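# Insert and latch a loose contact into a housing

## Task

Slide the loose contact fully into the empty cavity of the housing until it latches, oriented so that its red side with the notch faces the red side of the housing.

## Robot and tools

Robot: two UR-style six-joint arms, left_arm and right_arm, each ending in a sixteen-motor four-digit hand (three fingers plus thumb). The left hand mirrors the right. Cameras: cam_high is fixed on a stand behind the arms; cam_left_wrist and cam_right_wrist ride on the hands. Images are 896x504.

Frames. The scene frame has its origin at table-top height midway between the nominal arm bases, +z up, +x out over the table, and left_arm on the +y side. Image left/right does not match arm names. Table and fixed camera use the scene frame. Each arm's reported hand pose, velocities and wrist-camera pose are in that arm's own base frame; the bases sit slightly off nominal (left about (-0.033, +0.499, 0), right about (-0.063, -0.530, 0), nearly unrotated). Reported positions can be off by a few cm. Hand point axes (right hand): +z points along straight fingers toward the tips, +y points out of the palm face, +x runs across the palm away from the thumb. On the left hand +x points toward the thumb.

The 48-number row (one flat list that covers both arms): left pose dx, dy, dz, rx, ry, rz; then 16 left hand motor goals; left current_limit; left speed; then the same 18+6 layout for the right arm. All values lie in [-1, 1]. The six pose numbers are an offset, not a pose: they move the hand point relative to its current Hand target, expressed along that Hand target's own axes. 1.0 equals 0.6 m for dx, dy, dz, and 180 degrees for the rotation vector rx, ry, rz. Sending six zeros re-requests the present Hand target (use this to let an arm catch up or to hold it). Orientation commands are clipped to within 32 degrees of the measured orientation per step.

Hand motor order: index_mcp, index_abd, index_pip, index_dip, thumb_cmc, thumb_axl, thumb_mcp, thumb_ipl, middle_mcp, middle_abd, middle_pip, middle_dip, ring_mcp, ring_abd, ring_pip, ring_dip. Each is an absolute goal angle scaled between the hinge's stops; toward -1 generally curls/flexes. Open hand: +0.75, +0.00, +0.58, +0.70, +0.71, +0.68, +0.23, +0.17, +0.75, +0.00, +0.58, +0.70, +0.75, +0.00, +0.58, +0.70. A zero is a real goal, so to keep a hand unchanged, copy back its hand_goal, hand_current_limit and hand_speed. current_limit maps -1..+1 to 0..550 mA (start +0.4); speed sets motor slew as (speed+1)/2 of 8.5 rad/s (start -0.6). Settings persist.

Tools.
- execute_actions(actions, cameras): actions is a list of actions; each action is a table of up to 15 rows, one per 1/30 s step; a short table repeats its final row. Every row's offset counts from the Hand target at that action's start, so repeating an offset keeps moving further. An empty actions list returns images.
- move(target, speed, blend, stop_force, zero, blocking, cameras): straight-line path toward target, one 48-number row or a list of up to 15 rows; every row is an offset from the same starting Hand targets. speed in m/s, 0.002 to 3.6 (default 0.25). blend in m rounds corners. stop_force in N, 3 to 120, ends an arm's path when its wrist sensor feels that much push against the motion; it is unreliable for light loose objects or while the hand rotates. zero (default true) re-zeroes before the move. blocking=false returns early but cannot combine with stop_force. Max 10 s per move; no obstacle avoidance.
- wait(seconds 0 to 10, cameras): holds last commands.
- stop(cameras): brakes a running move.
- zoom_image(camera, region [x0,y0,x1,y1] pixels, at most 504 square): closer look at the latest image.
- zero_wrist_force(arm): tares that arm's wrist sensor.
- read_manual(section): licence text only.
- finished_scene(scene): ends the attempt irreversibly; the contact must remain latched afterward.

Results: Hand target (last commanded pose after clipping; next offsets start here), end_effector_position/quat, velocities, joint positions and torques, Wrist force/torque along the hand axes (plus the peak since the last shown), and per-motor hand_goal, hand_measured, hand_current_ma, hand_state (moving, goal, blocked, overload). The move line reports done, off_target, moving, held or fault, plus limits such as paced or held. A hand often rests a little short of its target; send the remaining gap as an offset.

Avoid: driving a target beyond a firm contact (arms are stiff; over 150 N or joint torque limits triggers a 10 s fault stop), fast impacts, contact between the two arms or one hand squeezing the other, paths skimming an arm's own base, motor currents near 495 mA for seconds (motors shut down), and overheating from long stretched or blocked pushes. Press gently and slowly, then back off. Don't let the contact or housing fall or end up off the table; objects may get occasional small nudges.

Each tool is called after "Request:" as a command line: name --argument value for each argument, lists and objects as JSON in quotes; but a table of rows of numbers goes row by row, as --pt "numbers of a row", without its own name.

## Session

Request:
execute_actions --actions '[]' --cameras '["all"]'

Scene clock: 0.00 s.
left_arm: end_effector_position=(+0.1443, +0.2125, +0.1427) hand_goal=(+0.754, +0.000, +0.576, +0.696, +0.714, +0.678, +0.226, +0.168, +0.754, +0.000, +0.576, +0.696, +0.754, +0.000, +0.576, +0.696) hand_measured=(+0.754, +0.000, +0.576, +0.696, +0.714, +0.678, +0.226, +0.168, +0.754, +0.000, +0.576, +0.696, +0.754, +0.000, +0.576, +0.696) hand_current_ma=(+0, +0, +0, +0, +0, +0, +0, +0, +0, +0, +0, +0, +0, +0, +0, +0) hand_state=(goal, goal, goal, goal, goal, goal, goal, goal, goal, goal, goal, goal, goal, goal, goal, goal) hand_current_limit=0.40 hand_speed=-0.60 end_effector_quat_wxyz=(-0.074, -0.561, -0.325, +0.758) | right_arm: end_effector_position=(+0.6179, -0.0363, +0.1240) hand_goal=(+0.754, +0.000, +0.576, +0.696, +0.714, +0.678, +0.226, +0.168, +0.754, +0.000, +0.576, +0.696, +0.754, +0.000, +0.576, +0.696) hand_measured=(+0.754, +0.000, +0.576, +0.696, +0.714, +0.678, +0.226, +0.168, +0.754, +0.000, +0.576, +0.696, +0.754, +0.000, +0.576, +0.696) hand_current_ma=(+0, +0, +0, +0, +0, +0, +0, +0, +0, +0, +0, +0, +0, +0, +0, +0) hand_state=(goal, goal, goal, goal, goal, goal, goal, goal, goal, goal, goal, goal, goal, goal, goal, goal) hand_current_limit=0.40 hand_speed=-0.60 end_effector_quat_wxyz=(+0.302, -0.523, +0.770, -0.205)
Joint positions: left_arm=[4.35 -2.107 -1.79 -2.578 2.148 1.038] | right_arm=[-0.429 -1.197 1.999 -3.073 -1.285 3.195]
Joint velocities: within noise
Joint torques (N m): no reading
Motor temperatures (°C): left_arm=[37 38 34 41 48 41] | right_arm=[35 34 39 31 38 36]
Wrist force (N): no reading
Wrist torque (N m): no reading
Wrist force, peak (N): no reading
Hand target: left_arm +0.1443, +0.2125, +0.1427; -0.074, -0.561, -0.325, +0.758 | right_arm +0.6179, -0.0363, +0.1240; +0.302, -0.523, +0.770, -0.205

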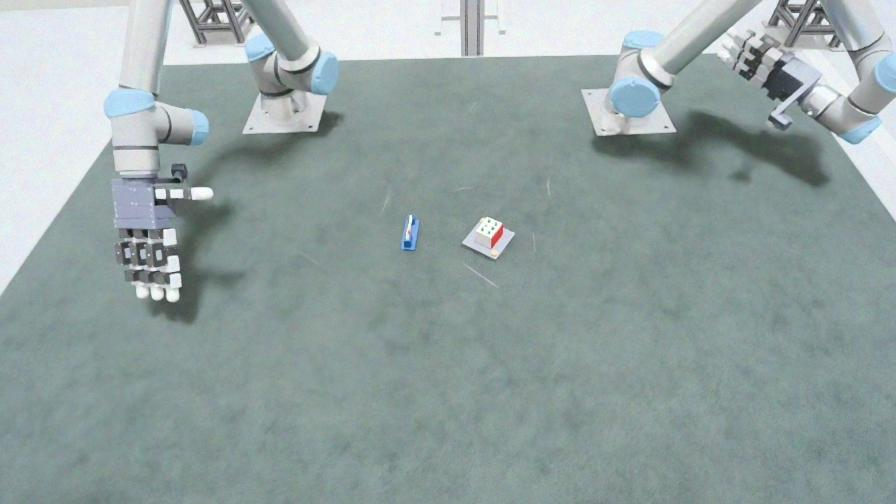

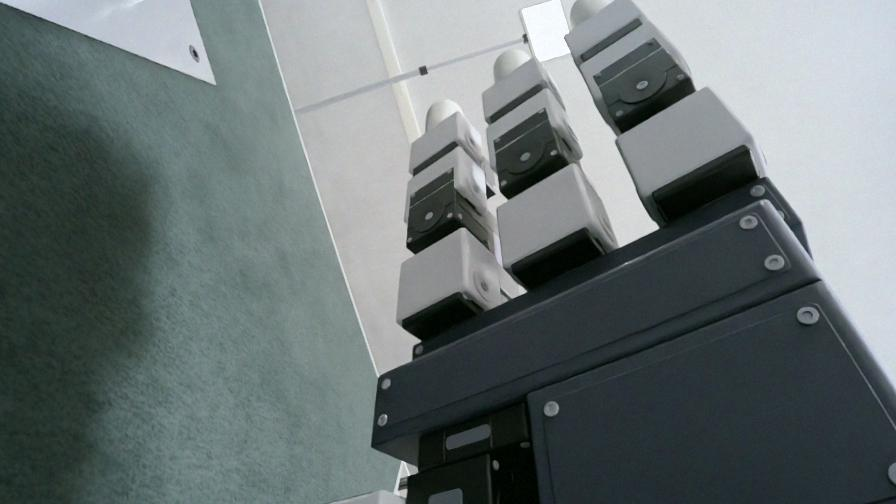

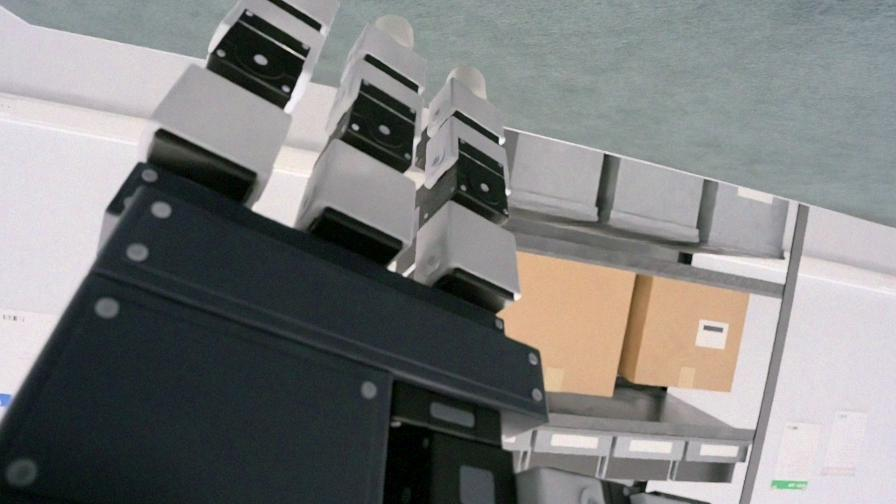

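Request:
zoom_image --camera "cam_high" --region '[380, 195, 540, 285]'

Request:
zoom_image --camera "cam_high" --region '[455, 205, 525, 265]'

Request:
zoom_image --camera "cam_high" --region '[390, 205, 430, 260]'

Scaled by 3.150 from the camera's 896x504 image, which has a finer 1280x720 frame.

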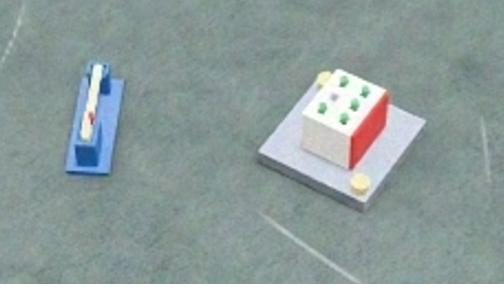

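Scaled by 7.200 from the camera's 896x504 image, which has a finer 1280x720 frame.

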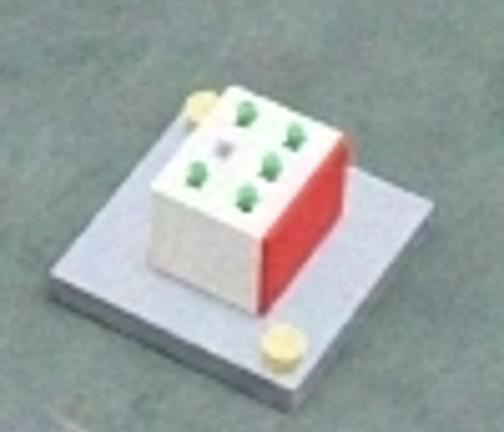

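Scaled by 9.164 from the camera's 896x504 image, which has a finer 1280x720 frame.

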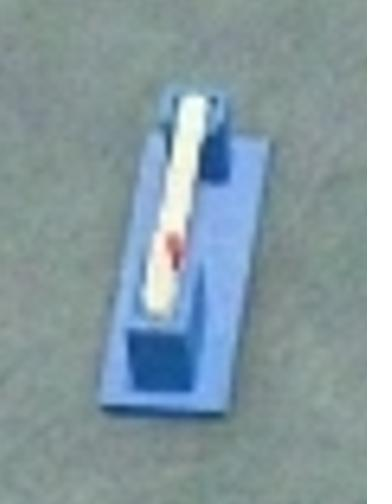

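Request:
move --pt "0 0 0 0 0 0 0.754 0 0.576 0.696 0.714 0.678 0.226 0.168 0.754 0 0.576 0.696 0.754 0 0.576 0.696 0.4 -0.6 0 0 0 0 0 0 0.754 0 -0.6 -0.3 0.714 0.678 0.226 0.168 0.754 0 -0.6 -0.3 0.754 0 -0.6 -0.3 0.4 -0.6" --pt "0 0 0 0 0 0 0.754 0 0.576 0.696 0.714 0.678 0.226 0.168 0.754 0 0.576 0.696 0.754 0 0.576 0.696 0.4 -0.6 -0.442 0.3137 -0.1188 -0.2349 0.045 -0.1145 0.754 0 -0.6 -0.3 0.714 0.678 0.226 0.168 0.754 0 -0.6 -0.3 0.754 0 -0.6 -0.3 0.4 -0.6" --speed 0.25 --cameras '["cam_high","cam_right_wrist"]'

Scene clock: 115.00 s.
left_arm: end_effector_position=(+0.1443, +0.2125, +0.1427) hand_goal=(+0.754, +0.000, +0.576, +0.696, +0.714, +0.678, +0.226, +0.168, +0.754, +0.000, +0.576, +0.696, +0.754, +0.000, +0.576, +0.696) hand_measured=(+0.752, +0.000, +0.576, +0.696, +0.712, +0.678, +0.226, +0.168, +0.752, +0.000, +0.576, +0.696, +0.752, +0.000, +0.576, +0.696) hand_current_ma=(+0, +0, +0, +0, +0, +0, +0, +0, +0, +0, +0, +0, +0, +0, +0, +0) hand_state=(goal, goal, goal, goal, goal, goal, goal, goal, goal, goal, goal, goal, goal, goal, goal, goal) hand_current_limit=0.40 hand_speed=-0.60 end_effector_quat_wxyz=(-0.074, -0.561, -0.325, +0.758) | right_arm: end_effector_position=(+0.5130, +0.2796, +0.1234) hand_goal=(+0.754, +0.000, -0.600, -0.300, +0.714, +0.678, +0.226, +0.168, +0.754, +0.000, -0.600, -0.300, +0.754, +0.000, -0.600, -0.300) hand_measured=(+0.752, +0.000, -0.594, -0.298, +0.712, +0.678, +0.224, +0.168, +0.752, +0.000, -0.594, -0.296, +0.752, +0.000, -0.594, -0.298) hand_current_ma=(+0, +0, +4, +1, -1, +0, -1, +0, +0, +0, +3, +2, +0, +0, +3, +1) hand_state=(goal, goal, goal, goal, goal, goal, goal, goal, goal, goal, goal, goal, goal, goal, goal, goal) hand_current_limit=0.40 hand_speed=-0.60 end_effector_quat_wxyz=(+0.000, +0.707, -0.707, +0.000)
Joint positions: left_arm=[4.35 -2.107 -1.79 -2.578 2.148 1.038] | right_arm=[0.2 -1.099 1.599 -2.07 -1.572 3.342]
Joint torques (N m): left_arm=[0.49 37.5 12.24 -1.93 -0.36 0.26] | right_arm=[3.38 -48.43 -23.28 -0.48 1.44 -1.43]
Wrist force (N): left_arm=[0.0 -0.2 0.1] | right_arm=[0.2 -0.2 -0.4]
Wrist torque (N m): left_arm=[-0.02 0.00 0.00] | right_arm=[0.20 0.01 0.17]
Wrist force, peak (N): left_arm=[0.2 -0.5 0.0] | right_arm=[1.7 -0.7 0.0]
Hand target: left_arm +0.1443, +0.2125, +0.1427; -0.074, -0.561, -0.325, +0.758 | right_arm +0.5130, +0.2797, +0.1235; +0.000, +0.707, -0.707, +0.000
Off the commanded pose: left_arm 0.000 m, 0 deg | right_arm 0.000 m, 0 deg.
move: done
camera_calibration:
cam_right_wrist: T_world_to_cam=[[-0.594001, 0.804462, 0.00190602, 0.11624], [0.528872, 0.388723, 0.754446, -0.525692], [0.606182, 0.44915, -0.65636, -0.234207], [0, 0, 0, 1]] pos_world=[0.489043, 0.216032, 0.242661]
Images, in order (width x height): cam_high 896x504, cam_right_wrist 896x504.

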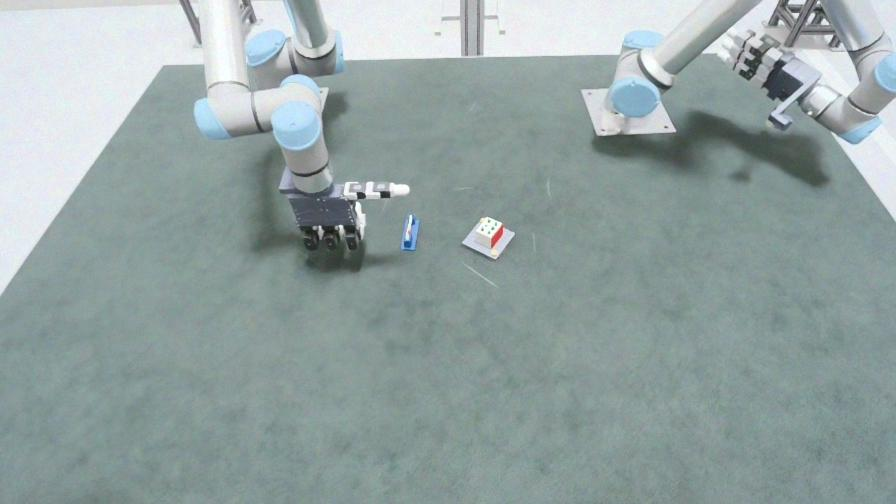

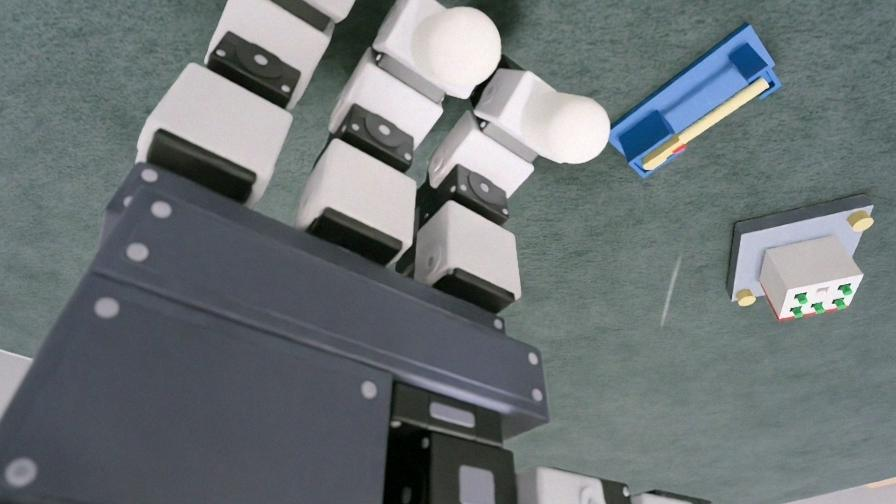

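Request:
zoom_image --camera "cam_right_wrist" --region '[600, 10, 800, 190]'

Request:
zoom_image --camera "cam_right_wrist" --region '[715, 180, 895, 340]'

Request:
zoom_image --camera "cam_right_wrist" --region '[630, 120, 710, 190]'

Request:
zoom_image --camera "cam_right_wrist" --region '[755, 230, 875, 330]'

Scaled by 2.520 from the camera's 896x504 image, which has a finer 1280x720 frame.

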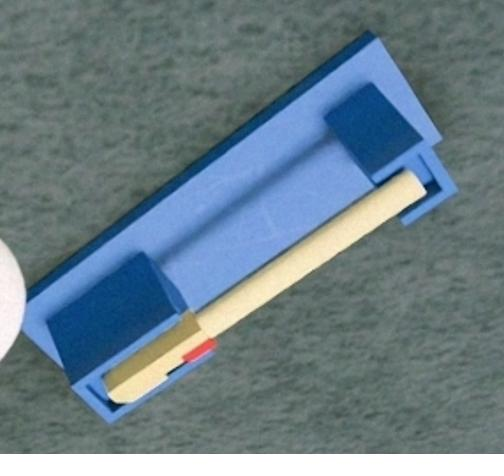

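Scaled by 2.800 from the camera's 896x504 image, which has a finer 1280x720 frame.

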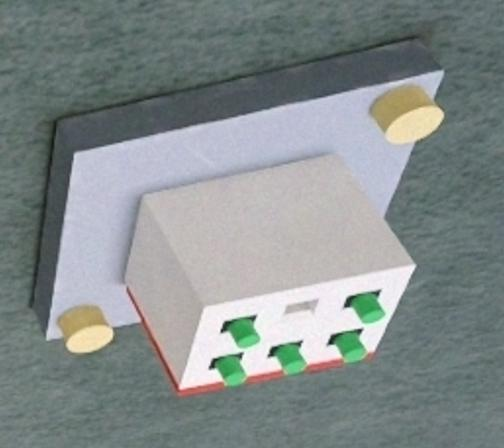

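Scaled by 6.300 from the camera's 896x504 image, which has a finer 1280x720 frame.

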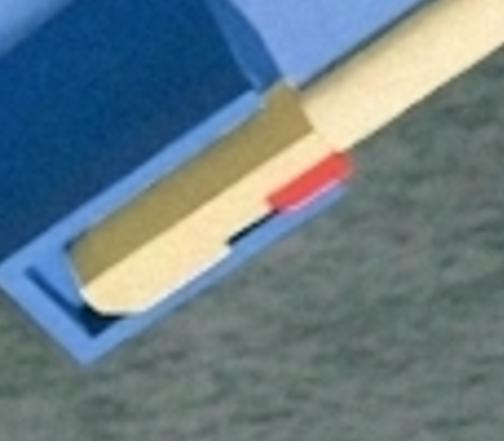

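Scaled by 4.200 from the camera's 896x504 image, which has a finer 1280x720 frame.

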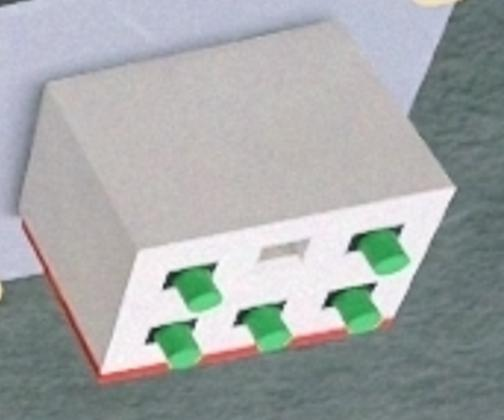

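Request:
move --pt "-0.2086 0.1314 -0.0007 0.1398 0.0637 -0.0248 0.754 0 -0.6 -0.3 0.714 0.678 0.9 0.168 0.754 0 -0.6 -0.3 0.754 0 -0.6 -0.3 0.4 -0.6 0 0 0 0 0 0 0.754 0 -0.6 -0.3 0.714 0.678 0.226 0.168 0.754 0 -0.6 -0.3 0.754 0 -0.6 -0.3 0.4 -0.6" --pt "-0.2772 0.3117 0.0754 0.2795 0.1275 -0.0496 0.754 0 -0.6 -0.3 0.714 0.678 0.9 0.168 0.754 0 -0.6 -0.3 0.754 0 -0.6 -0.3 0.4 -0.6 0 0 0 0 0 0 0.754 0 -0.6 -0.3 0.714 0.678 0.226 0.168 0.754 0 -0.6 -0.3 0.754 0 -0.6 -0.3 0.4 -0.6" --pt "-0.3095 0.4438 0.2318 0.4193 0.1912 -0.0744 0.754 0 -0.6 -0.3 0.714 0.678 0.9 0.168 0.754 0 -0.6 -0.3 0.754 0 -0.6 -0.3 0.4 -0.6 0 0 0 0 0 0 0.754 0 -0.6 -0.3 0.714 0.678 0.226 0.168 0.754 0 -0.6 -0.3 0.754 0 -0.6 -0.3 0.4 -0.6" --pt "-0.2994 0.4967 0.4244 0.5541 0.2527 -0.0983 0.754 0 -0.6 -0.3 0.714 0.678 0.9 0.168 0.754 0 -0.6 -0.3 0.754 0 -0.6 -0.3 0.4 -0.6 0 0 0 0 0 0 0.754 0 -0.6 -0.3 0.714 0.678 0.226 0.168 0.754 0 -0.6 -0.3 0.754 0 -0.6 -0.3 0.4 -0.6" --speed 0.35 --blend 0.03 --cameras '["cam_high"]'

Scene clock: 347.67 s.
left_arm: end_effector_position=(+0.1471, -0.2112, +0.2226) hand_goal=(+0.754, +0.000, -0.600, -0.300, +0.714, +0.678, +0.900, +0.168, +0.754, +0.000, -0.600, -0.300, +0.754, +0.000, -0.600, -0.300) hand_measured=(+0.752, +0.002, -0.598, -0.298, +0.712, +0.678, +0.894, +0.168, +0.752, +0.002, -0.598, -0.296, +0.752, +0.002, -0.598, -0.298) hand_current_ma=(+0, +0, +0, +0, +0, +0, -2, +0, +0, +0, +0, +0, +0, +0, +0, +0) hand_state=(goal, goal, goal, goal, goal, goal, goal, goal, goal, goal, goal, goal, goal, goal, goal, goal) hand_current_limit=0.40 hand_speed=-0.60 end_effector_quat_wxyz=(+0.583, -0.586, +0.278, +0.490) | right_arm: end_effector_position=(+0.5130, +0.2797, +0.1235) hand_goal=(+0.754, +0.000, -0.600, -0.300, +0.714, +0.678, +0.226, +0.168, +0.754, +0.000, -0.600, -0.300, +0.754, +0.000, -0.600, -0.300) hand_measured=(+0.752, +0.000, -0.594, -0.298, +0.712, +0.678, +0.224, +0.168, +0.752, +0.000, -0.594, -0.296, +0.752, +0.000, -0.594, -0.298) hand_current_ma=(+0, +0, +4, +1, -1, +0, -1, +0, +0, +0, +3, +2, +0, +0, +3, +1) hand_state=(goal, goal, goal, goal, goal, goal, goal, goal, goal, goal, goal, goal, goal, goal, goal, goal) hand_current_limit=0.40 hand_speed=-0.60 end_effector_quat_wxyz=(+0.000, +0.707, -0.707, +0.000)
Joint positions: left_arm=[2.413 -1.99 -1.722 -2.763 2.148 1.037] | right_arm=[0.2 -1.099 1.598 -2.07 -1.572 3.342]
Joint torques (N m): left_arm=[-8.91 45.18 6.3 -0.35 -0.51 0.59] | right_arm=[8.48 -51.88 -24.02 -0.37 1.48 0.41]
Wrist force (N): left_arm=[0.2 0.0 0.2] | right_arm=[0.3 -0.4 -0.1]
Wrist torque (N m): left_arm=[0.07 -0.06 -0.12] | right_arm=[0.14 0.00 0.17]
Wrist force, peak (N): left_arm=[1.5 -1.2 0.6] | right_arm=[0.6 -0.4 -0.5]
Hand target: left_arm +0.1470, -0.2112, +0.2226; +0.583, -0.586, +0.278, +0.490 | right_arm +0.5130, +0.2797, +0.1235; +0.000, +0.707, -0.707, +0.000
Off the commanded pose: left_arm 0.000 m, 0 deg | right_arm 0.000 m, 0 deg.
move: done
Images, in order (width x height): cam_high 896x504.

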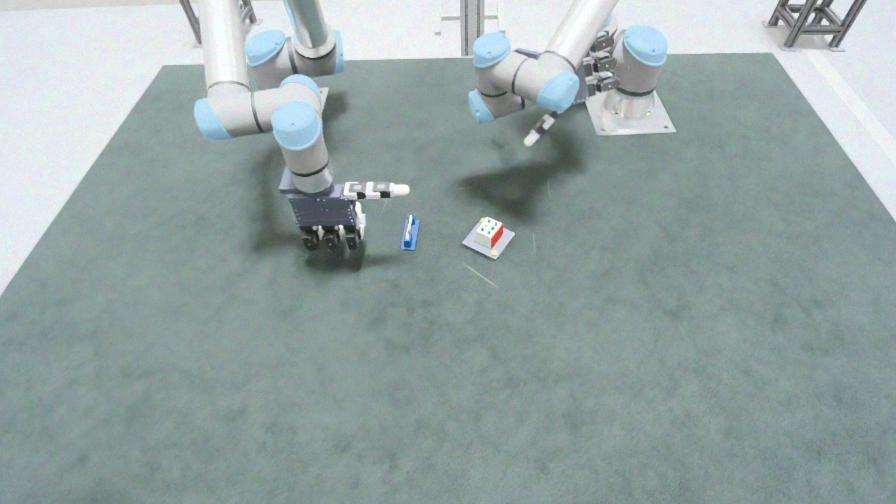

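Request:
move --target '[0.2099,-0.4016,-0.3147,-0.0483,0.5574,0.16,0.754,0,-0.6,-0.3,0.714,0.678,0.9,0.168,0.754,0,-0.6,-0.3,0.754,0,-0.6,-0.3,0.4,-0.6,0,0,0,0,0,0,0.754,0,-0.6,-0.3,0.714,0.678,0.226,0.168,0.754,0,-0.6,-0.3,0.754,0,-0.6,-0.3,0.4,-0.6]' --speed 0.25 --cameras '["cam_high","cam_left_wrist"]'

Scene clock: 368.37 s.
left_arm: end_effector_position=(+0.4563, -0.3205, +0.1781) hand_goal=(+0.754, +0.000, -0.600, -0.300, +0.714, +0.678, +0.900, +0.168, +0.754, +0.000, -0.600, -0.300, +0.754, +0.000, -0.600, -0.300) hand_measured=(+0.754, +0.002, -0.598, -0.298, +0.712, +0.678, +0.894, +0.168, +0.754, +0.002, -0.598, -0.296, +0.754, +0.002, -0.598, -0.298) hand_current_ma=(+0, +0, +0, +0, +0, +0, -2, +0, +0, +0, +0, +0, +0, +0, +0, +0) hand_state=(goal, goal, goal, goal, goal, goal, goal, goal, goal, goal, goal, goal, goal, goal, goal, goal) hand_current_limit=0.40 hand_speed=-0.60 end_effector_quat_wxyz=(+0.000, +0.707, -0.707, +0.000) | right_arm: end_effector_position=(+0.5130, +0.2797, +0.1235) hand_goal=(+0.754, +0.000, -0.600, -0.300, +0.714, +0.678, +0.226, +0.168, +0.754, +0.000, -0.600, -0.300, +0.754, +0.000, -0.600, -0.300) hand_measured=(+0.752, +0.000, -0.594, -0.298, +0.712, +0.678, +0.224, +0.168, +0.752, +0.000, -0.594, -0.296, +0.752, +0.000, -0.594, -0.298) hand_current_ma=(+0, +0, +4, +1, -1, +0, -1, +0, +0, +0, +3, +2, +0, +0, +3, +1) hand_state=(goal, goal, goal, goal, goal, goal, goal, goal, goal, goal, goal, goal, goal, goal, goal, goal) hand_current_limit=0.40 hand_speed=-0.60 end_effector_quat_wxyz=(+0.000, +0.707, -0.707, +0.000)
Joint positions: left_arm=[2.856 -1.915 -1.633 -1.166 1.57 2.856] | right_arm=[0.2 -1.099 1.598 -2.07 -1.572 3.342]
Joint torques (N m): left_arm=[-10.47 48.2 12.89 2 -1.05 0.73] | right_arm=[9.79 -52.63 -22.28 -1.02 1.35 0.21]
Wrist force (N): left_arm=[-1.8 -1.9 0.6] | right_arm=[0.4 -0.3 -0.4]
Wrist torque (N m): left_arm=[-0.34 -0.01 -0.18] | right_arm=[0.20 -0.01 0.18]
Wrist force, peak (N): left_arm=[-1.7 -2.7 0.7] | right_arm=[0.7 -0.4 -0.5]
Hand target: left_arm +0.4563, -0.3206, +0.1781; +0.001, +0.707, -0.707, +0.000 | right_arm +0.5130, +0.2797, +0.1235; +0.000, +0.707, -0.707, +0.000
Off the commanded pose: left_arm 0.000 m, 0 deg | right_arm 0.000 m, 0 deg.
move: done
camera_calibration:
cam_left_wrist: T_world_to_cam=[[0.619559, 0.784942, 0.0035219, -0.060895], [0.549743, -0.437109, 0.711841, -0.566229], [0.560294, -0.439091, -0.702331, -0.147277], [0, 0, 0, 1]] pos_world=[0.431527, -0.264372, 0.299843]
Images, in order (width x height): cam_high 896x504, cam_left_wrist 896x504.

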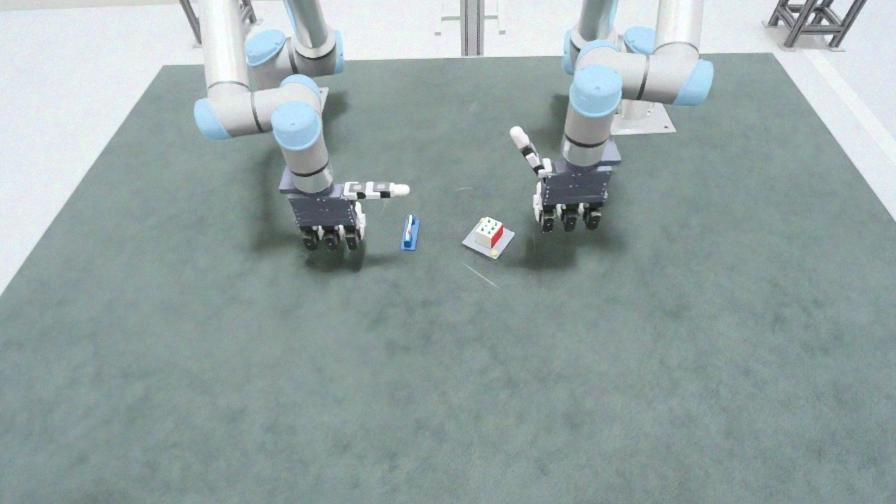

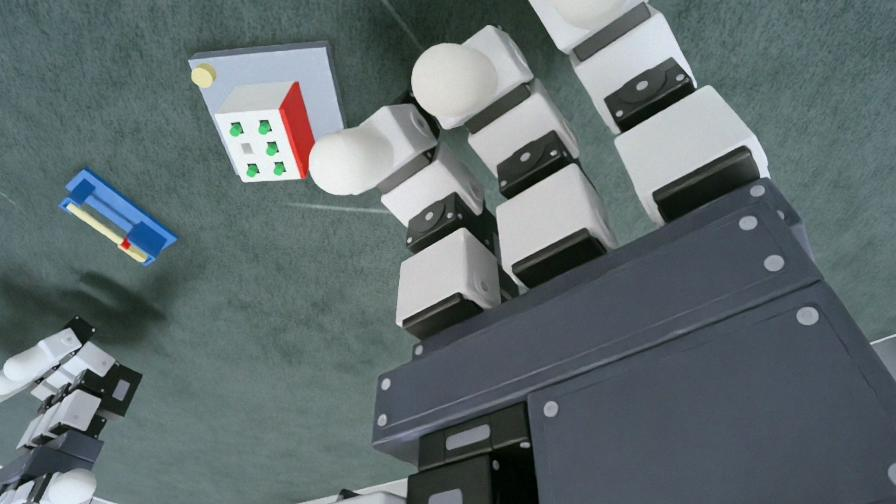

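Excellent view.

Request:
zoom_image --camera "cam_left_wrist" --region '[40, 150, 190, 280]'

Request:
zoom_image --camera "cam_left_wrist" --region '[180, 30, 360, 200]'

Request:
zoom_image --camera "cam_left_wrist" --region '[100, 210, 170, 275]'

Request:
zoom_image --camera "cam_left_wrist" --region '[210, 75, 320, 190]'

Scaled by 3.360 from the camera's 896x504 image, which has a finer 1280x720 frame.

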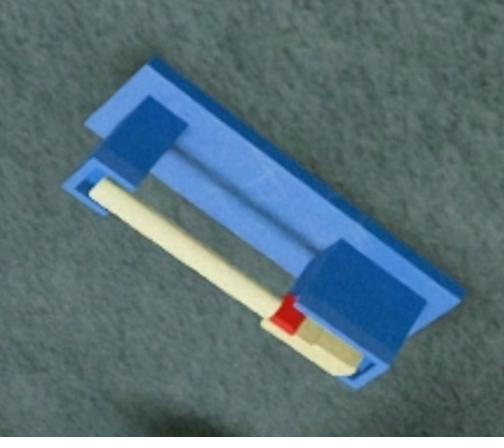

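Scaled by 2.800 from the camera's 896x504 image, which has a finer 1280x720 frame.

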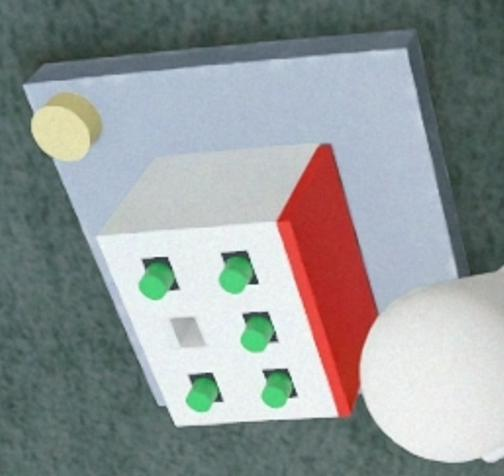

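Scaled by 7.200 from the camera's 896x504 image, which has a finer 1280x720 frame.

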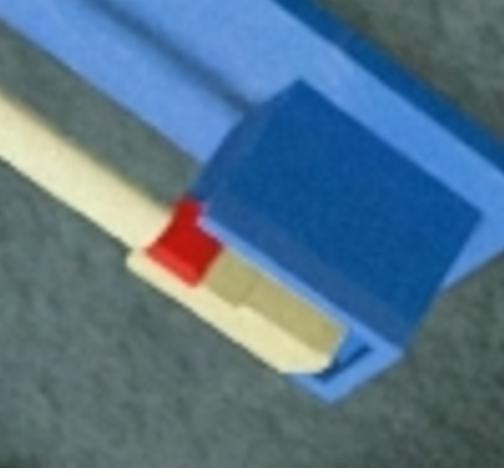

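Scaled by 4.383 from the camera's 896x504 image, which has a finer 1280x720 frame.

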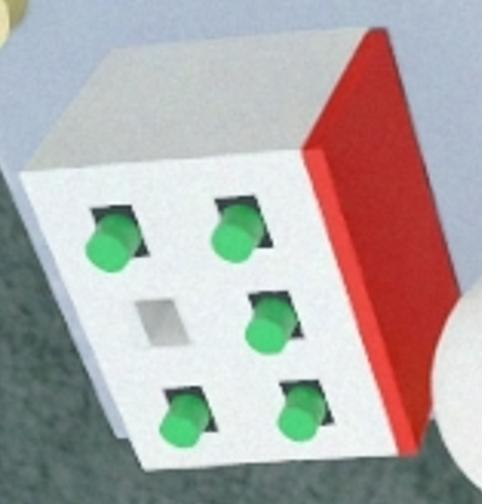

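Request:
move --pt "0 0 0 0 0 0 0.754 0 -0.6 -0.3 0.714 0.678 0.9 0.168 0.754 0 -0.6 -0.3 0.754 0 -0.6 -0.3 0.4 -0.6 0.2283 0.2467 -0.0115 0 0 0 0.754 0 -0.6 -0.3 0.714 0.678 0.226 0.168 0.754 0 -0.6 -0.3 0.754 0 -0.6 -0.3 0.4 -0.6" --pt "0 0 0 0 0 0 0.754 0 -0.6 -0.3 0.714 0.678 0.9 0.168 0.754 0 -0.6 -0.3 0.754 0 -0.6 -0.3 0.4 -0.6 -0.0088 0.2417 -0.1253 0.0067 -0.2221 0 0.754 0 -0.6 -0.3 0.714 0.678 0.226 0.168 0.754 0 -0.6 -0.3 0.754 0 -0.6 -0.3 0.4 -0.6" --pt "0 0 0 0 0 0 0.754 0 -0.6 -0.3 0.714 0.678 0.9 0.168 0.754 0 -0.6 -0.3 0.754 0 -0.6 -0.3 0.4 -0.6 -0.1173 0.235 -0.365 0.0133 -0.4442 0 0.754 0 -0.6 -0.3 0.714 0.678 0.226 0.168 0.754 0 -0.6 -0.3 0.754 0 -0.6 -0.3 0.4 -0.6" --pt "0 0 0 0 0 0 0.754 0 -0.6 -0.3 0.714 0.678 0.9 0.168 0.754 0 -0.6 -0.3 0.754 0 -0.6 -0.3 0.4 -0.6 -0.0462 0.2367 -0.6183 0.02 -0.6664 0 0.754 0 -0.6 -0.3 0.714 0.678 0.226 0.168 0.754 0 -0.6 -0.3 0.754 0 -0.6 -0.3 0.4 -0.6" --speed 0.3 --blend 0.02 --cameras '["cam_high"]'

Scene clock: 567.93 s.
left_arm: end_effector_position=(+0.4563, -0.3206, +0.1781) hand_goal=(+0.754, +0.000, -0.600, -0.300, +0.714, +0.678, +0.900, +0.168, +0.754, +0.000, -0.600, -0.300, +0.754, +0.000, -0.600, -0.300) hand_measured=(+0.754, +0.002, -0.598, -0.298, +0.712, +0.678, +0.894, +0.168, +0.754, +0.002, -0.598, -0.296, +0.754, +0.002, -0.598, -0.298) hand_current_ma=(+0, +0, +0, +0, +0, +0, -2, +0, +0, +0, +0, +0, +0, +0, +0, +0) hand_state=(goal, goal, goal, goal, goal, goal, goal, goal, goal, goal, goal, goal, goal, goal, goal, goal) hand_current_limit=0.40 hand_speed=-0.60 end_effector_quat_wxyz=(+0.001, +0.707, -0.707, +0.000) | right_arm: end_effector_position=(+0.3709, +0.3080, +0.4945) hand_goal=(+0.754, +0.000, -0.600, -0.300, +0.714, +0.678, +0.226, +0.168, +0.754, +0.000, -0.600, -0.300, +0.754, +0.000, -0.600, -0.300) hand_measured=(+0.754, +0.000, -0.598, -0.298, +0.712, +0.678, +0.226, +0.168, +0.754, +0.000, -0.598, -0.298, +0.754, +0.000, -0.598, -0.298) hand_current_ma=(+0, +0, +1, +1, +0, +0, +0, +0, +0, +0, +0, +1, +0, +0, +0, +1) hand_state=(goal, goal, goal, goal, goal, goal, goal, goal, goal, goal, goal, goal, goal, goal, goal, goal) hand_current_limit=0.40 hand_speed=-0.60 end_effector_quat_wxyz=(+0.630, -0.354, +0.354, +0.593)
Joint positions: left_arm=[2.856 -1.915 -1.633 -1.166 1.57 2.856] | right_arm=[-0.037 -1.511 2.123 -2.195 0.522 3.125]
Joint torques (N m): left_arm=[-10.71 48.07 11.49 4.08 -1.56 0.53] | right_arm=[-9.29 -18.3 -11.43 -2.97 2.77 1.02]
Wrist force (N): left_arm=[-1.6 -1.6 0.5] | right_arm=[0.0 -0.2 -1.6]
Wrist torque (N m): left_arm=[-0.30 -0.03 -0.18] | right_arm=[0.32 -0.11 0.10]
Wrist force, peak (N): left_arm=[-2.0 -2.0 0.6] | right_arm=[2.2 1.2 0.0]
Hand target: left_arm +0.4563, -0.3206, +0.1781; +0.001, +0.707, -0.707, +0.000 | right_arm +0.3710, +0.3079, +0.4945; +0.630, -0.354, +0.354, +0.593
Off the commanded pose: left_arm 0.000 m, 0 deg | right_arm 0.000 m, 0 deg.
move: done
Images, in order (width x height): cam_high 896x504.

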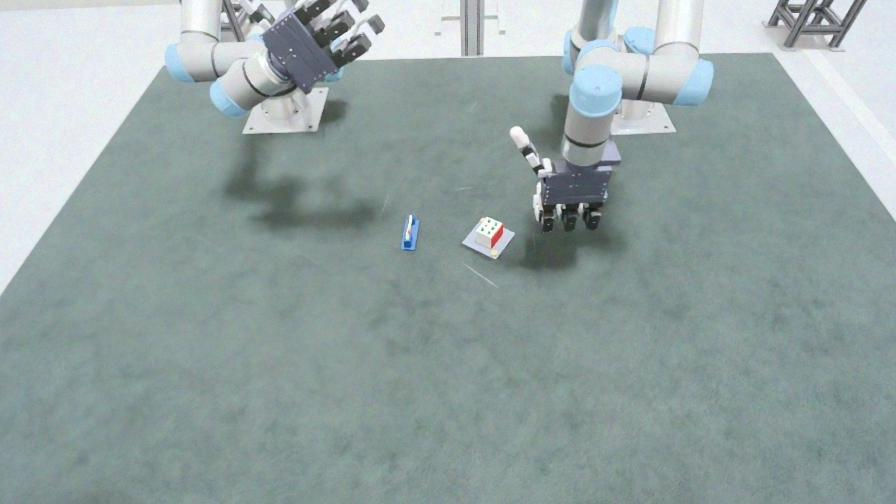

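Request:
move --pt "0 0 0 0 0 0 0.754 0 -0.6 -0.3 0.714 0.678 0.9 0.168 0.754 0 -0.6 -0.3 0.754 0 -0.6 -0.3 0.4 -0.6 -0.0070 -0.2422 0.0602 0.1186 -0.0434 0.4776 0.2055 0.4667 -0.0803 0.2319 -0.3329 0.678 0.5056 -0.3135 0.754 0 -0.6 -0.3 0.754 0 -0.6 -0.3 0.4 -0.6" --pt "0 0 0 0 0 0 0.754 0 -0.6 -0.3 0.714 0.678 0.9 0.168 0.754 0 -0.6 -0.3 0.754 0 -0.6 -0.3 0.4 -0.6 0.5925 -0.1908 -0.0383 0.2499 -0.1869 0.9243 0.2055 0.4667 -0.0803 0.2319 -0.3329 0.678 0.5056 -0.3135 0.754 0 -0.6 -0.3 0.754 0 -0.6 -0.3 0.4 -0.6" --speed 0.3 --blend 0.03 --cameras '["all"]'

Scene clock: 602.40 s.
left_arm: end_effector_position=(+0.4563, -0.3206, +0.1781) hand_goal=(+0.754, +0.000, -0.600, -0.300, +0.714, +0.678, +0.900, +0.168, +0.754, +0.000, -0.600, -0.300, +0.754, +0.000, -0.600, -0.300) hand_measured=(+0.754, +0.002, -0.598, -0.298, +0.712, +0.678, +0.894, +0.168, +0.754, +0.002, -0.598, -0.296, +0.754, +0.002, -0.598, -0.298) hand_current_ma=(+0, +0, +0, +0, +0, +0, -2, +0, +0, +0, +0, +0, +0, +0, +0, +0) hand_state=(goal, goal, goal, goal, goal, goal, goal, goal, goal, goal, goal, goal, goal, goal, goal, goal) hand_current_limit=0.40 hand_speed=-0.60 end_effector_quat_wxyz=(+0.001, +0.707, -0.707, +0.000) | right_arm: end_effector_position=(+0.5007, +0.4598, +0.1780) hand_goal=(+0.206, +0.466, -0.080, +0.232, -0.332, +0.678, +0.506, -0.314, +0.754, +0.000, -0.600, -0.300, +0.754, +0.000, -0.600, -0.300) hand_measured=(+0.208, +0.466, -0.082, +0.230, -0.324, +0.678, +0.506, -0.312, +0.756, +0.000, -0.598, -0.298, +0.756, +0.000, -0.598, -0.298) hand_current_ma=(+0, +0, -1, -1, +5, +0, +0, +1, +1, +0, +0, +1, +1, +0, +0, +1) hand_state=(goal, goal, goal, goal, goal, goal, goal, goal, goal, goal, goal, goal, goal, goal, goal, goal) hand_current_limit=0.40 hand_speed=-0.60 end_effector_quat_wxyz=(-0.379, +0.597, +0.380, +0.597)
Joint positions: left_arm=[2.856 -1.915 -1.633 -1.166 1.57 2.856] | right_arm=[0.411 -1.266 2.017 -0.75 0.849 4.711]
Joint torques (N m): left_arm=[-9.88 47.34 11.15 3.9 0.14 -0.91] | right_arm=[-10.22 -38.74 -9.13 -3.16 1.51 0.17]
Wrist force (N): left_arm=[-1.9 -1.8 0.5] | right_arm=[0.4 -0.3 -0.8]
Wrist torque (N m): left_arm=[-0.32 0.00 -0.19] | right_arm=[0.24 -0.32 0.28]
Wrist force, peak (N): left_arm=[-2.0 -2.0 0.6] | right_arm=[0.1 -0.2 -2.2]
Hand target: left_arm +0.4563, -0.3206, +0.1781; +0.001, +0.707, -0.707, +0.000 | right_arm +0.5008, +0.4597, +0.1780; -0.379, +0.597, +0.380, +0.597
Off the commanded pose: left_arm 0.000 m, 0 deg | right_arm 0.000 m, 0 deg.
move: done
camera_calibration:
cam_left_wrist: T_world_to_cam=[[0.619793, 0.784758, 0.00340134, -0.0610083], [0.549584, -0.437141, 0.711945, -0.566271], [0.560191, -0.439389, -0.702227, -0.147271], [0, 0, 0, 1]] pos_world=[0.431526, -0.264373, 0.299944]
cam_right_wrist: T_world_to_cam=[[0.537868, -0.255085, -0.803511, 0.0277475], [-0.798421, -0.46007, -0.388405, 0.627914], [-0.270595, 0.850451, -0.451123, -0.0539006], [0, 0, 0, 1]] pos_world=[0.47183, 0.341802, 0.241865]

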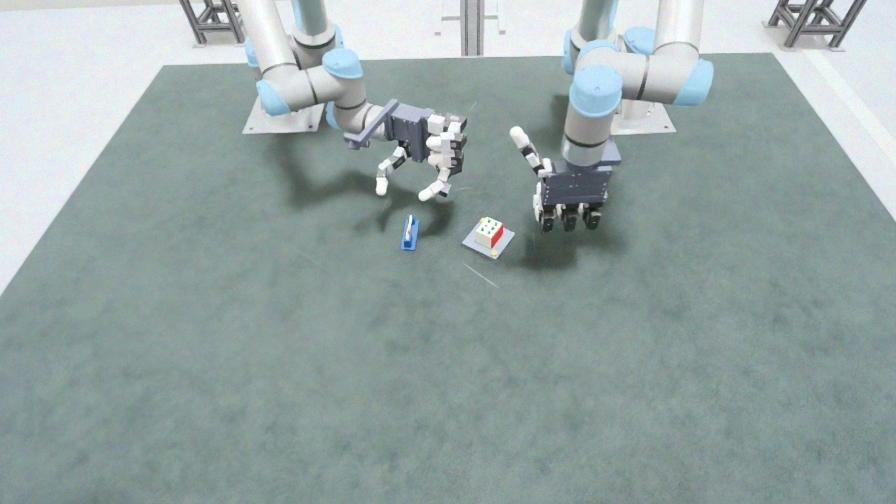

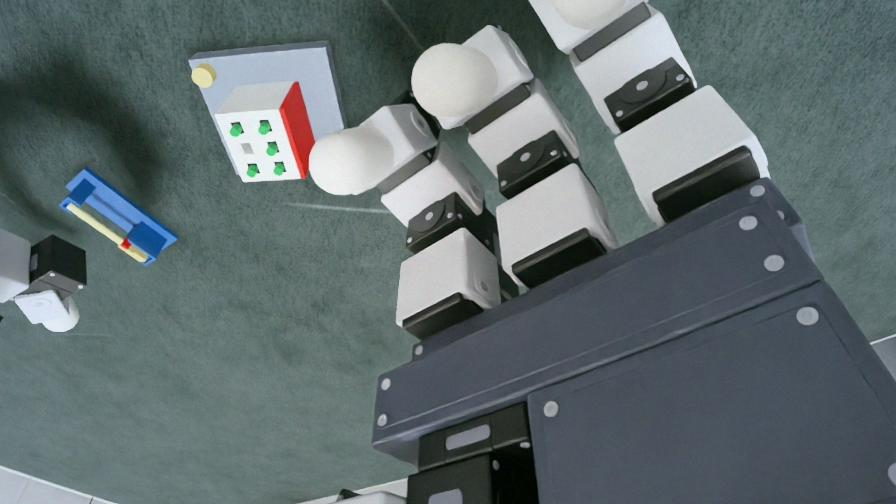

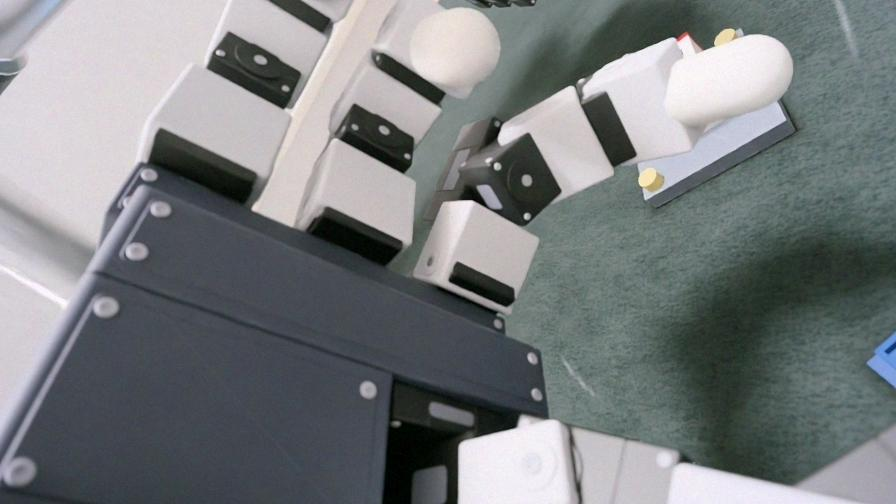

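Request:
zoom_image --camera "cam_high" --region '[360, 120, 500, 260]'

Request:
zoom_image --camera "cam_left_wrist" --region '[0, 150, 190, 350]'

Request:
zoom_image --camera "cam_right_wrist" --region '[600, 0, 896, 420]'

Scaled by 3.600 from the camera's 896x504 image, which has a finer 1280x720 frame.

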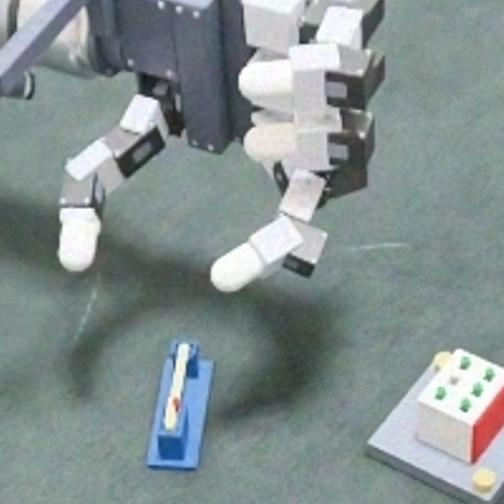

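Scaled by 2.520 from the camera's 896x504 image, which has a finer 1280x720 frame.

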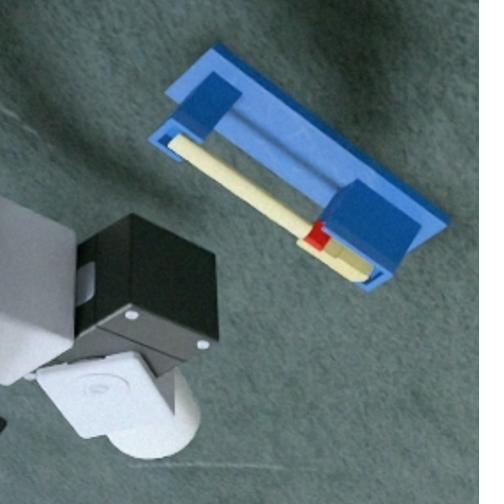

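Scaled by 1.200 from the camera's 896x504 image, which has a finer 1280x720 frame.

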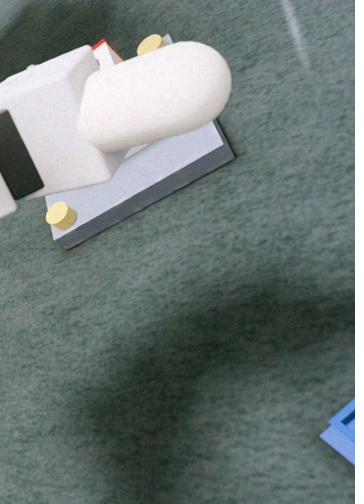

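Request:
move --target '[0,0,0,0,0,0,0.754,0,-0.6,-0.3,0.714,0.678,0.9,0.168,0.754,0,-0.6,-0.3,0.754,0,-0.6,-0.3,0.4,-0.6,-0.1083,0.002,0.0037,0,0,0,0.2055,0.4667,-0.0803,0.2319,-0.3329,0.678,0.5056,-0.3135,0.754,0,-0.6,-0.3,0.754,0,-0.6,-0.3,0.4,-0.6]' --speed 0.15 --cameras '["all"]'

Request:
zoom_image --camera "cam_high" --region '[360, 150, 480, 260]'

Request:
zoom_image --camera "cam_left_wrist" --region '[0, 140, 200, 340]'

Request:
zoom_image --camera "cam_right_wrist" --region '[600, 0, 896, 420]'

Scene clock: 662.87 s.
left_arm: end_effector_position=(+0.4563, -0.3206, +0.1781) hand_goal=(+0.754, +0.000, -0.600, -0.300, +0.714, +0.678, +0.900, +0.168, +0.754, +0.000, -0.600, -0.300, +0.754, +0.000, -0.600, -0.300) hand_measured=(+0.754, +0.002, -0.598, -0.298, +0.712, +0.678, +0.894, +0.168, +0.754, +0.002, -0.598, -0.296, +0.754, +0.002, -0.598, -0.298) hand_current_ma=(+0, +0, +0, +0, +0, +0, -2, +0, +0, +0, +0, +0, +0, +0, +0, +0) hand_state=(goal, goal, goal, goal, goal, goal, goal, goal, goal, goal, goal, goal, goal, goal, goal, goal) hand_current_limit=0.40 hand_speed=-0.60 end_effector_quat_wxyz=(+0.001, +0.707, -0.707, +0.000) | right_arm: end_effector_position=(+0.5028, +0.4612, +0.1130) hand_goal=(+0.206, +0.466, -0.080, +0.232, -0.332, +0.678, +0.506, -0.314, +0.754, +0.000, -0.600, -0.300, +0.754, +0.000, -0.600, -0.300) hand_measured=(+0.208, +0.466, -0.082, +0.230, -0.324, +0.678, +0.506, -0.312, +0.756, +0.000, -0.598, -0.298, +0.756, +0.000, -0.598, -0.298) hand_current_ma=(+0, +0, -1, -1, +5, +0, +0, +1, +1, +0, +0, +1, +1, +0, +0, +1) hand_state=(goal, goal, goal, goal, goal, goal, goal, goal, goal, goal, goal, goal, goal, goal, goal, goal) hand_current_limit=0.40 hand_speed=-0.60 end_effector_quat_wxyz=(-0.379, +0.597, +0.380, +0.597)
Joint positions: left_arm=[2.856 -1.915 -1.633 -1.166 1.57 2.856] | right_arm=[0.413 -1.134 2.055 -0.92 0.85 4.711]
Joint torques (N m): left_arm=[-10.35 47.96 12.49 3.74 0.73 -1.05] | right_arm=[7.46 -32.64 -19.68 -1.69 0.78 0.72]
Wrist force (N): left_arm=[-1.7 -1.8 0.6] | right_arm=[0.7 0.0 -0.8]
Wrist torque (N m): left_arm=[-0.34 -0.01 -0.17] | right_arm=[0.30 -0.34 0.23]
Wrist force, peak (N): left_arm=[-2.0 -2.0 0.6] | right_arm=[2.1 0.0 -1.0]
Hand target: left_arm +0.4563, -0.3206, +0.1781; +0.001, +0.707, -0.707, +0.000 | right_arm +0.5028, +0.4612, +0.1130; -0.379, +0.597, +0.380, +0.597
Off the commanded pose: left_arm 0.000 m, 0 deg | right_arm 0.000 m, 0 deg.
move: done
camera_calibration:
cam_left_wrist: T_world_to_cam=[[0.619793, 0.784758, 0.00340134, -0.0610083], [0.549584, -0.437141, 0.711945, -0.566271], [0.560191, -0.439389, -0.702227, -0.147271], [0, 0, 0, 1]] pos_world=[0.431526, -0.264373, 0.299944]
cam_right_wrist: T_world_to_cam=[[0.537599, -0.255189, -0.803658, -0.0250639], [-0.798637, -0.459852, -0.388221, 0.604984], [-0.270494, 0.850538, -0.451019, -0.0839421], [0, 0, 0, 1]] pos_world=[0.473931, 0.343203, 0.176865]

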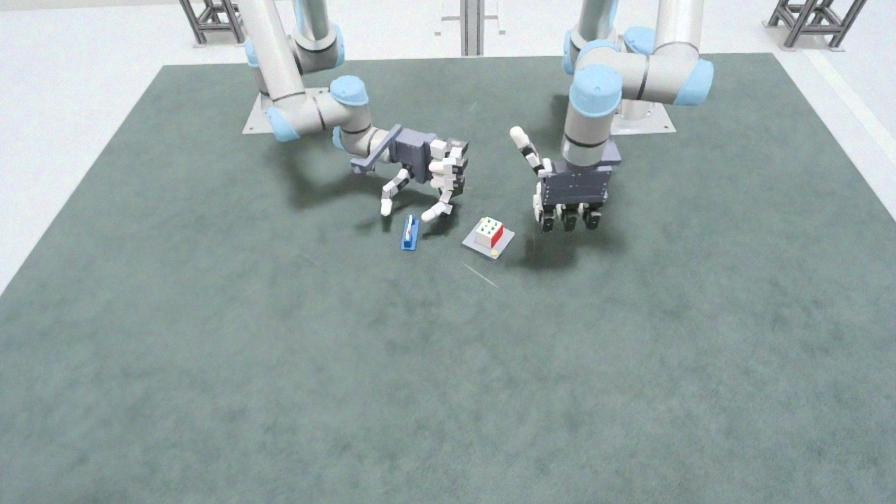

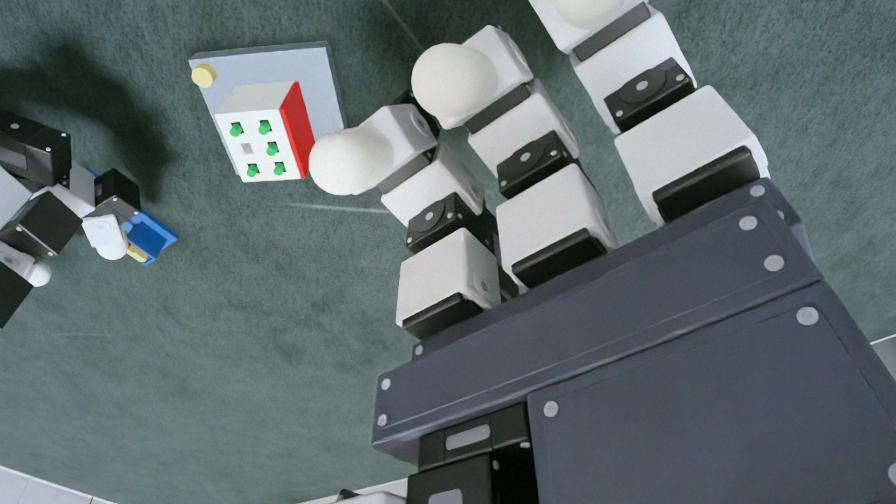

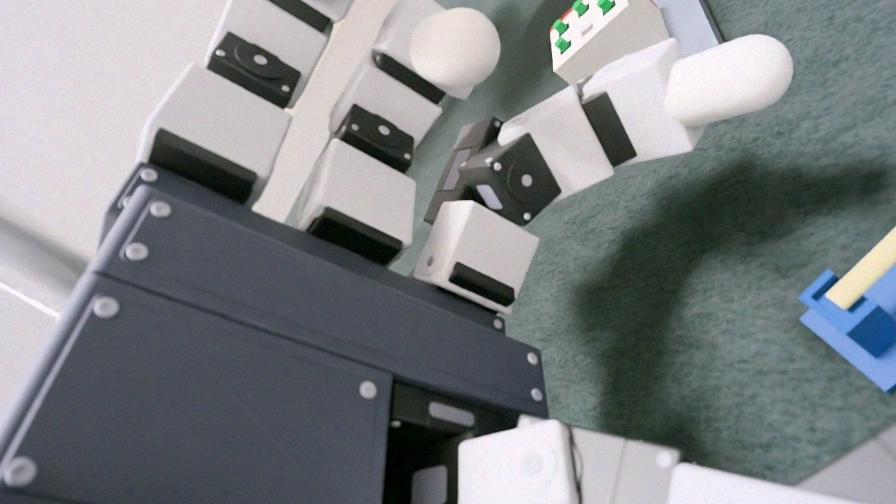

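Scaled by 4.200 from the camera's 896x504 image, which has a finer 1280x720 frame.

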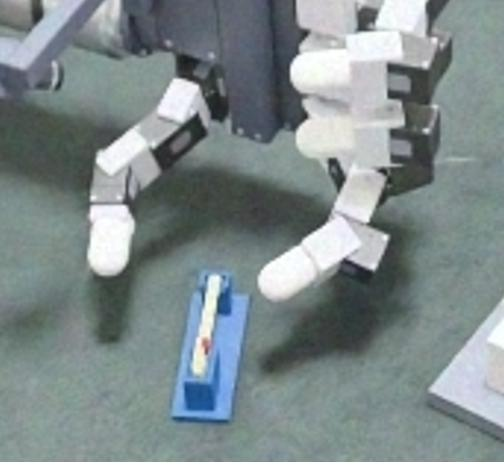

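Scaled by 2.520 from the camera's 896x504 image, which has a finer 1280x720 frame.

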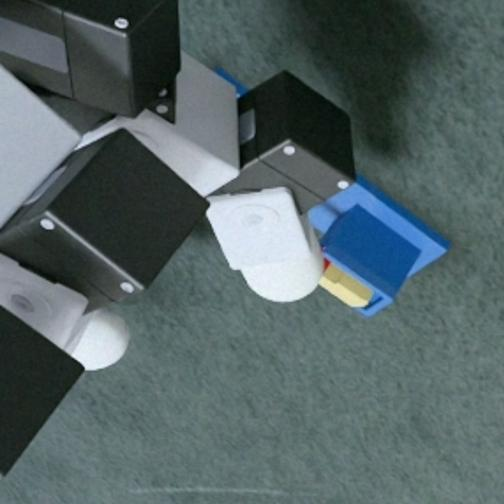

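Scaled by 1.200 from the camera's 896x504 image, which has a finer 1280x720 frame.

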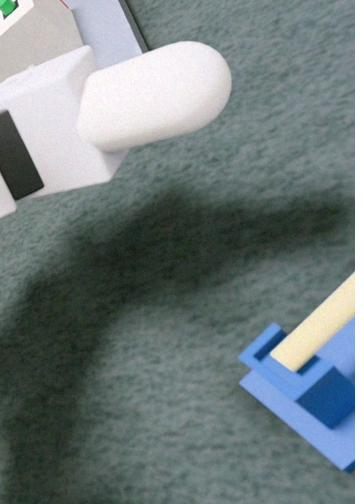

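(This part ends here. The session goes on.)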